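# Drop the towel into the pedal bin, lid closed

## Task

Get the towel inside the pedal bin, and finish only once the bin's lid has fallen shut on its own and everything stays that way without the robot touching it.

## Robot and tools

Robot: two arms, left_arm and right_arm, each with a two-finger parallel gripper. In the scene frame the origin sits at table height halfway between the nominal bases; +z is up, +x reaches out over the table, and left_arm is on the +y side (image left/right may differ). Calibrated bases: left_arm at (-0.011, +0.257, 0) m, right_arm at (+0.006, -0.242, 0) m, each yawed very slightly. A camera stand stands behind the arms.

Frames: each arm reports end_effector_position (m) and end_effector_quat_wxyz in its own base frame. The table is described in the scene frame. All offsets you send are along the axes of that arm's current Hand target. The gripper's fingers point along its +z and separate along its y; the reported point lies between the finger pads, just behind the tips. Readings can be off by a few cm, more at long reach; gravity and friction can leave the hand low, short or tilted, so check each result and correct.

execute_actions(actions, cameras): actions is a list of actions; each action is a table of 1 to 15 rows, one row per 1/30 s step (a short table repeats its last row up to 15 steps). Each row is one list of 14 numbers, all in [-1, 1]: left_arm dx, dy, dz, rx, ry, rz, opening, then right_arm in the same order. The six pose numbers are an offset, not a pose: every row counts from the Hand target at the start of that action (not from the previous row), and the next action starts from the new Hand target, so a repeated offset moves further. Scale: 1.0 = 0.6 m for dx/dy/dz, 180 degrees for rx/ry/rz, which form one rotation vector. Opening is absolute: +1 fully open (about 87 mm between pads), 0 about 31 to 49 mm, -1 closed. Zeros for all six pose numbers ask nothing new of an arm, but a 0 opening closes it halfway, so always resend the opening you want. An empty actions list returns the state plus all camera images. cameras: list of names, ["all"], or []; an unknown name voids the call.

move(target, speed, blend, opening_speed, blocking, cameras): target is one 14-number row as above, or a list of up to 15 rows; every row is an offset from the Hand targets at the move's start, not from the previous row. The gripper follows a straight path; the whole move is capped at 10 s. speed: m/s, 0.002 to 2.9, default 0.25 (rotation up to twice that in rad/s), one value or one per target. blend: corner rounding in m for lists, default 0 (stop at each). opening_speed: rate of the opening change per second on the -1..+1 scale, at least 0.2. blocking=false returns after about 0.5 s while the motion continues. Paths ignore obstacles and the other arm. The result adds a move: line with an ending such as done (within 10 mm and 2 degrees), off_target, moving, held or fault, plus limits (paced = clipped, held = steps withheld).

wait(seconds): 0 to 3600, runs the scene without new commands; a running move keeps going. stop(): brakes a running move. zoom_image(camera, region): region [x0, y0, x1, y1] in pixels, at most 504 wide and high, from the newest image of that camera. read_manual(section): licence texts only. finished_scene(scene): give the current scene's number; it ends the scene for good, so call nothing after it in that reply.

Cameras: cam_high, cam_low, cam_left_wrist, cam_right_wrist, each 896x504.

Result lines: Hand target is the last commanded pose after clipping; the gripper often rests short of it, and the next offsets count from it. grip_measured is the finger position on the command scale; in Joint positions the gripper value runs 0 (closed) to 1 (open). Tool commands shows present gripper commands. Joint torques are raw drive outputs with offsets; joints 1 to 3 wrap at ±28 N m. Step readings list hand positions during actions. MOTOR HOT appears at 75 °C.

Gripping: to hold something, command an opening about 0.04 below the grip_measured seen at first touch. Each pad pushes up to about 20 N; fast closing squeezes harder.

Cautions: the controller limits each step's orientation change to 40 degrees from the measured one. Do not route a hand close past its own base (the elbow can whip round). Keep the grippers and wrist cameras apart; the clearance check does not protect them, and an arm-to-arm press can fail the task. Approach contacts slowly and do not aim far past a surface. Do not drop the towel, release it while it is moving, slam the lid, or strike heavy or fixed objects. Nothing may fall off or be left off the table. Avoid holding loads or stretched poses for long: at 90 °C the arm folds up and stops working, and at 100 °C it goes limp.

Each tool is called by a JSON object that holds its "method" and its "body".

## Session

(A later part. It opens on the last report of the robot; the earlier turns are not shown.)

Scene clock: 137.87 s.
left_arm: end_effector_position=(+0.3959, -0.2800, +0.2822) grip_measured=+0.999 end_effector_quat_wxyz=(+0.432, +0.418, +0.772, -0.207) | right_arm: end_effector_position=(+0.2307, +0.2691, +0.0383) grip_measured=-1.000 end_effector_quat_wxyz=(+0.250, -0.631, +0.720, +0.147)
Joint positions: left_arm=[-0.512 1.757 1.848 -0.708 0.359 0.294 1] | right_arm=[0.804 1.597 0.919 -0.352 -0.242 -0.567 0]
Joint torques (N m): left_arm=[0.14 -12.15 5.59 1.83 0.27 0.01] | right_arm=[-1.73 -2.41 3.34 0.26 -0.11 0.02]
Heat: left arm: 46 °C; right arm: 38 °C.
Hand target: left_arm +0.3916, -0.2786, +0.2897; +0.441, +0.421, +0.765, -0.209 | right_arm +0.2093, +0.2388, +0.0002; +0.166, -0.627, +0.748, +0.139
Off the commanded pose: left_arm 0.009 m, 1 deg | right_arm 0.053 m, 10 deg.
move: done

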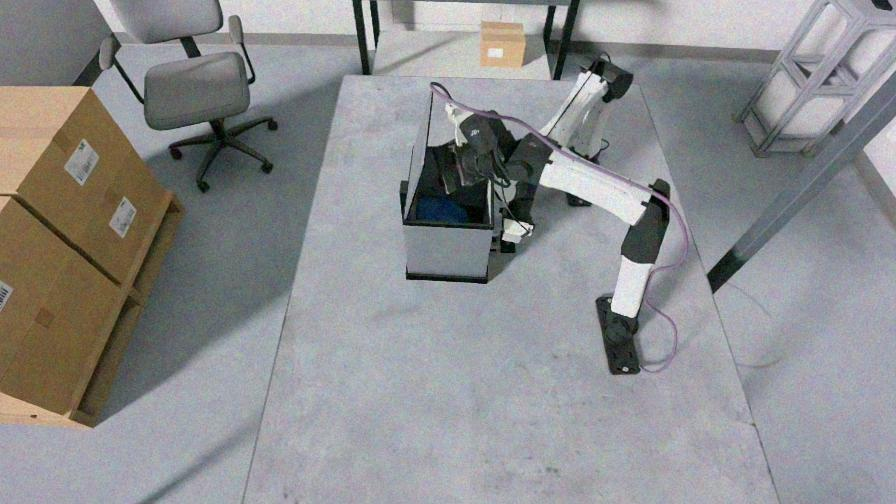

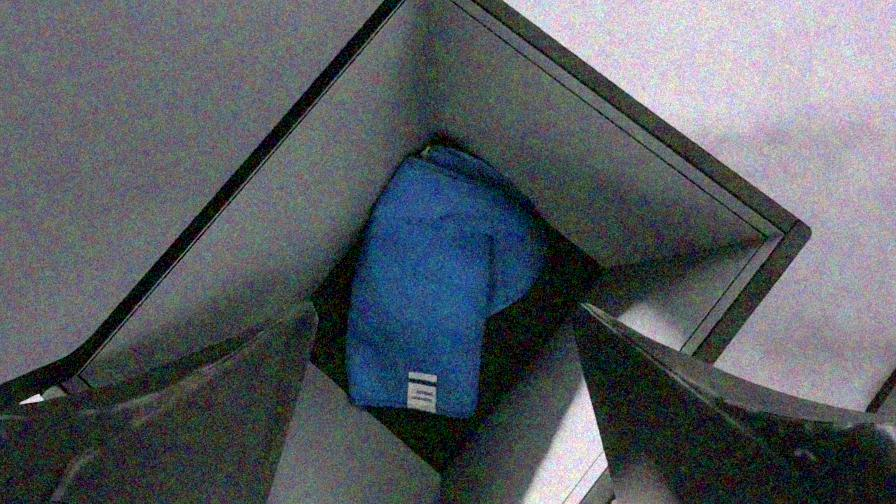

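{"method": "move", "body": {"target": [[-0.157,-0.033,-0.227,0,0,0,1,0,0,0,0,0,0,-1],[0.017,0.29,-0.477,0,0,0,1,0,0,0,0,0,0,-1],[0.017,0.29,-0.477,0,0,0,1,-0.115,-0.022,-0.168,0,0,0,-1]], "blend": [0.04,0,0], "speed": [0.25,0.3,0.06], "cameras": ["cam_high","cam_low"]}}

Scene clock: 147.70 s.
left_arm: end_effector_position=(+0.3898, +0.0212, +0.4437) grip_measured=+0.999 end_effector_quat_wxyz=(+0.567, +0.360, +0.724, -0.157) | right_arm: end_effector_position=(+0.2209, +0.2529, +0.1138) grip_measured=-1.000 end_effector_quat_wxyz=(+0.158, -0.631, +0.747, +0.138)
Joint positions: left_arm=[0.414 1.98 2.855 -1.538 1.049 0.787 1] | right_arm=[0.792 1.613 1.306 -0.915 -0.242 -0.567 0]
Joint torques (N m): left_arm=[0.09 -6.86 4.77 1.23 0.49 0] | right_arm=[-0.81 -6.68 9.25 0.76 -0.13 -0.01]
Heat: left arm: 47 °C; right arm: 38 °C.
Hand target: left_arm +0.3907, +0.0211, +0.4398; +0.441, +0.421, +0.765, -0.209 | right_arm +0.2258, +0.2561, +0.1206; +0.165, -0.627, +0.748, +0.139
Off the commanded pose: left_arm 0.004 m, 18 deg | right_arm 0.009 m, 1 deg.
elbow stopped short (left arm): the move would have taken joint 3 (elbow) straighter than the controller allows.
move: off_target (left_arm)

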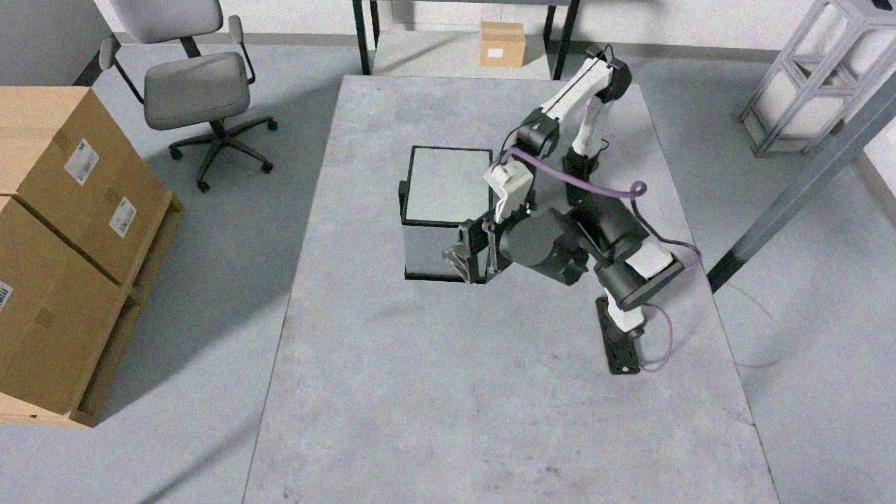

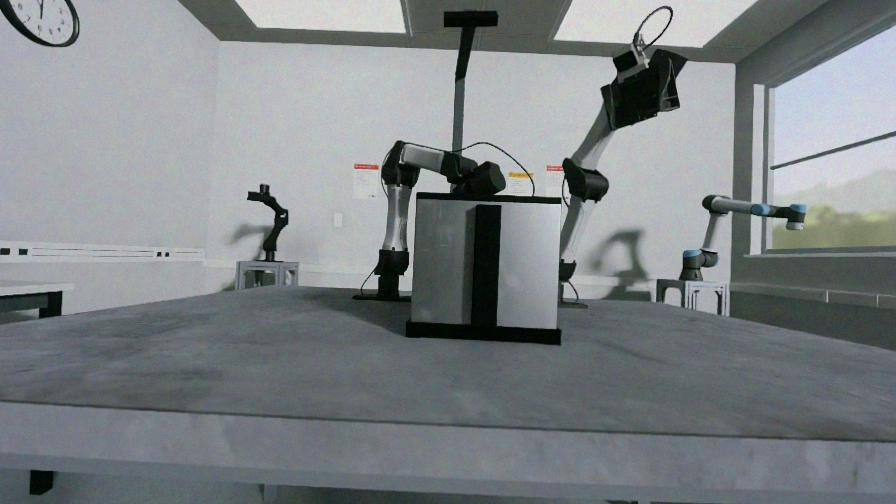

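{"method": "finished_scene", "body": {"scene": 3}}

The scene is finished: the task was done.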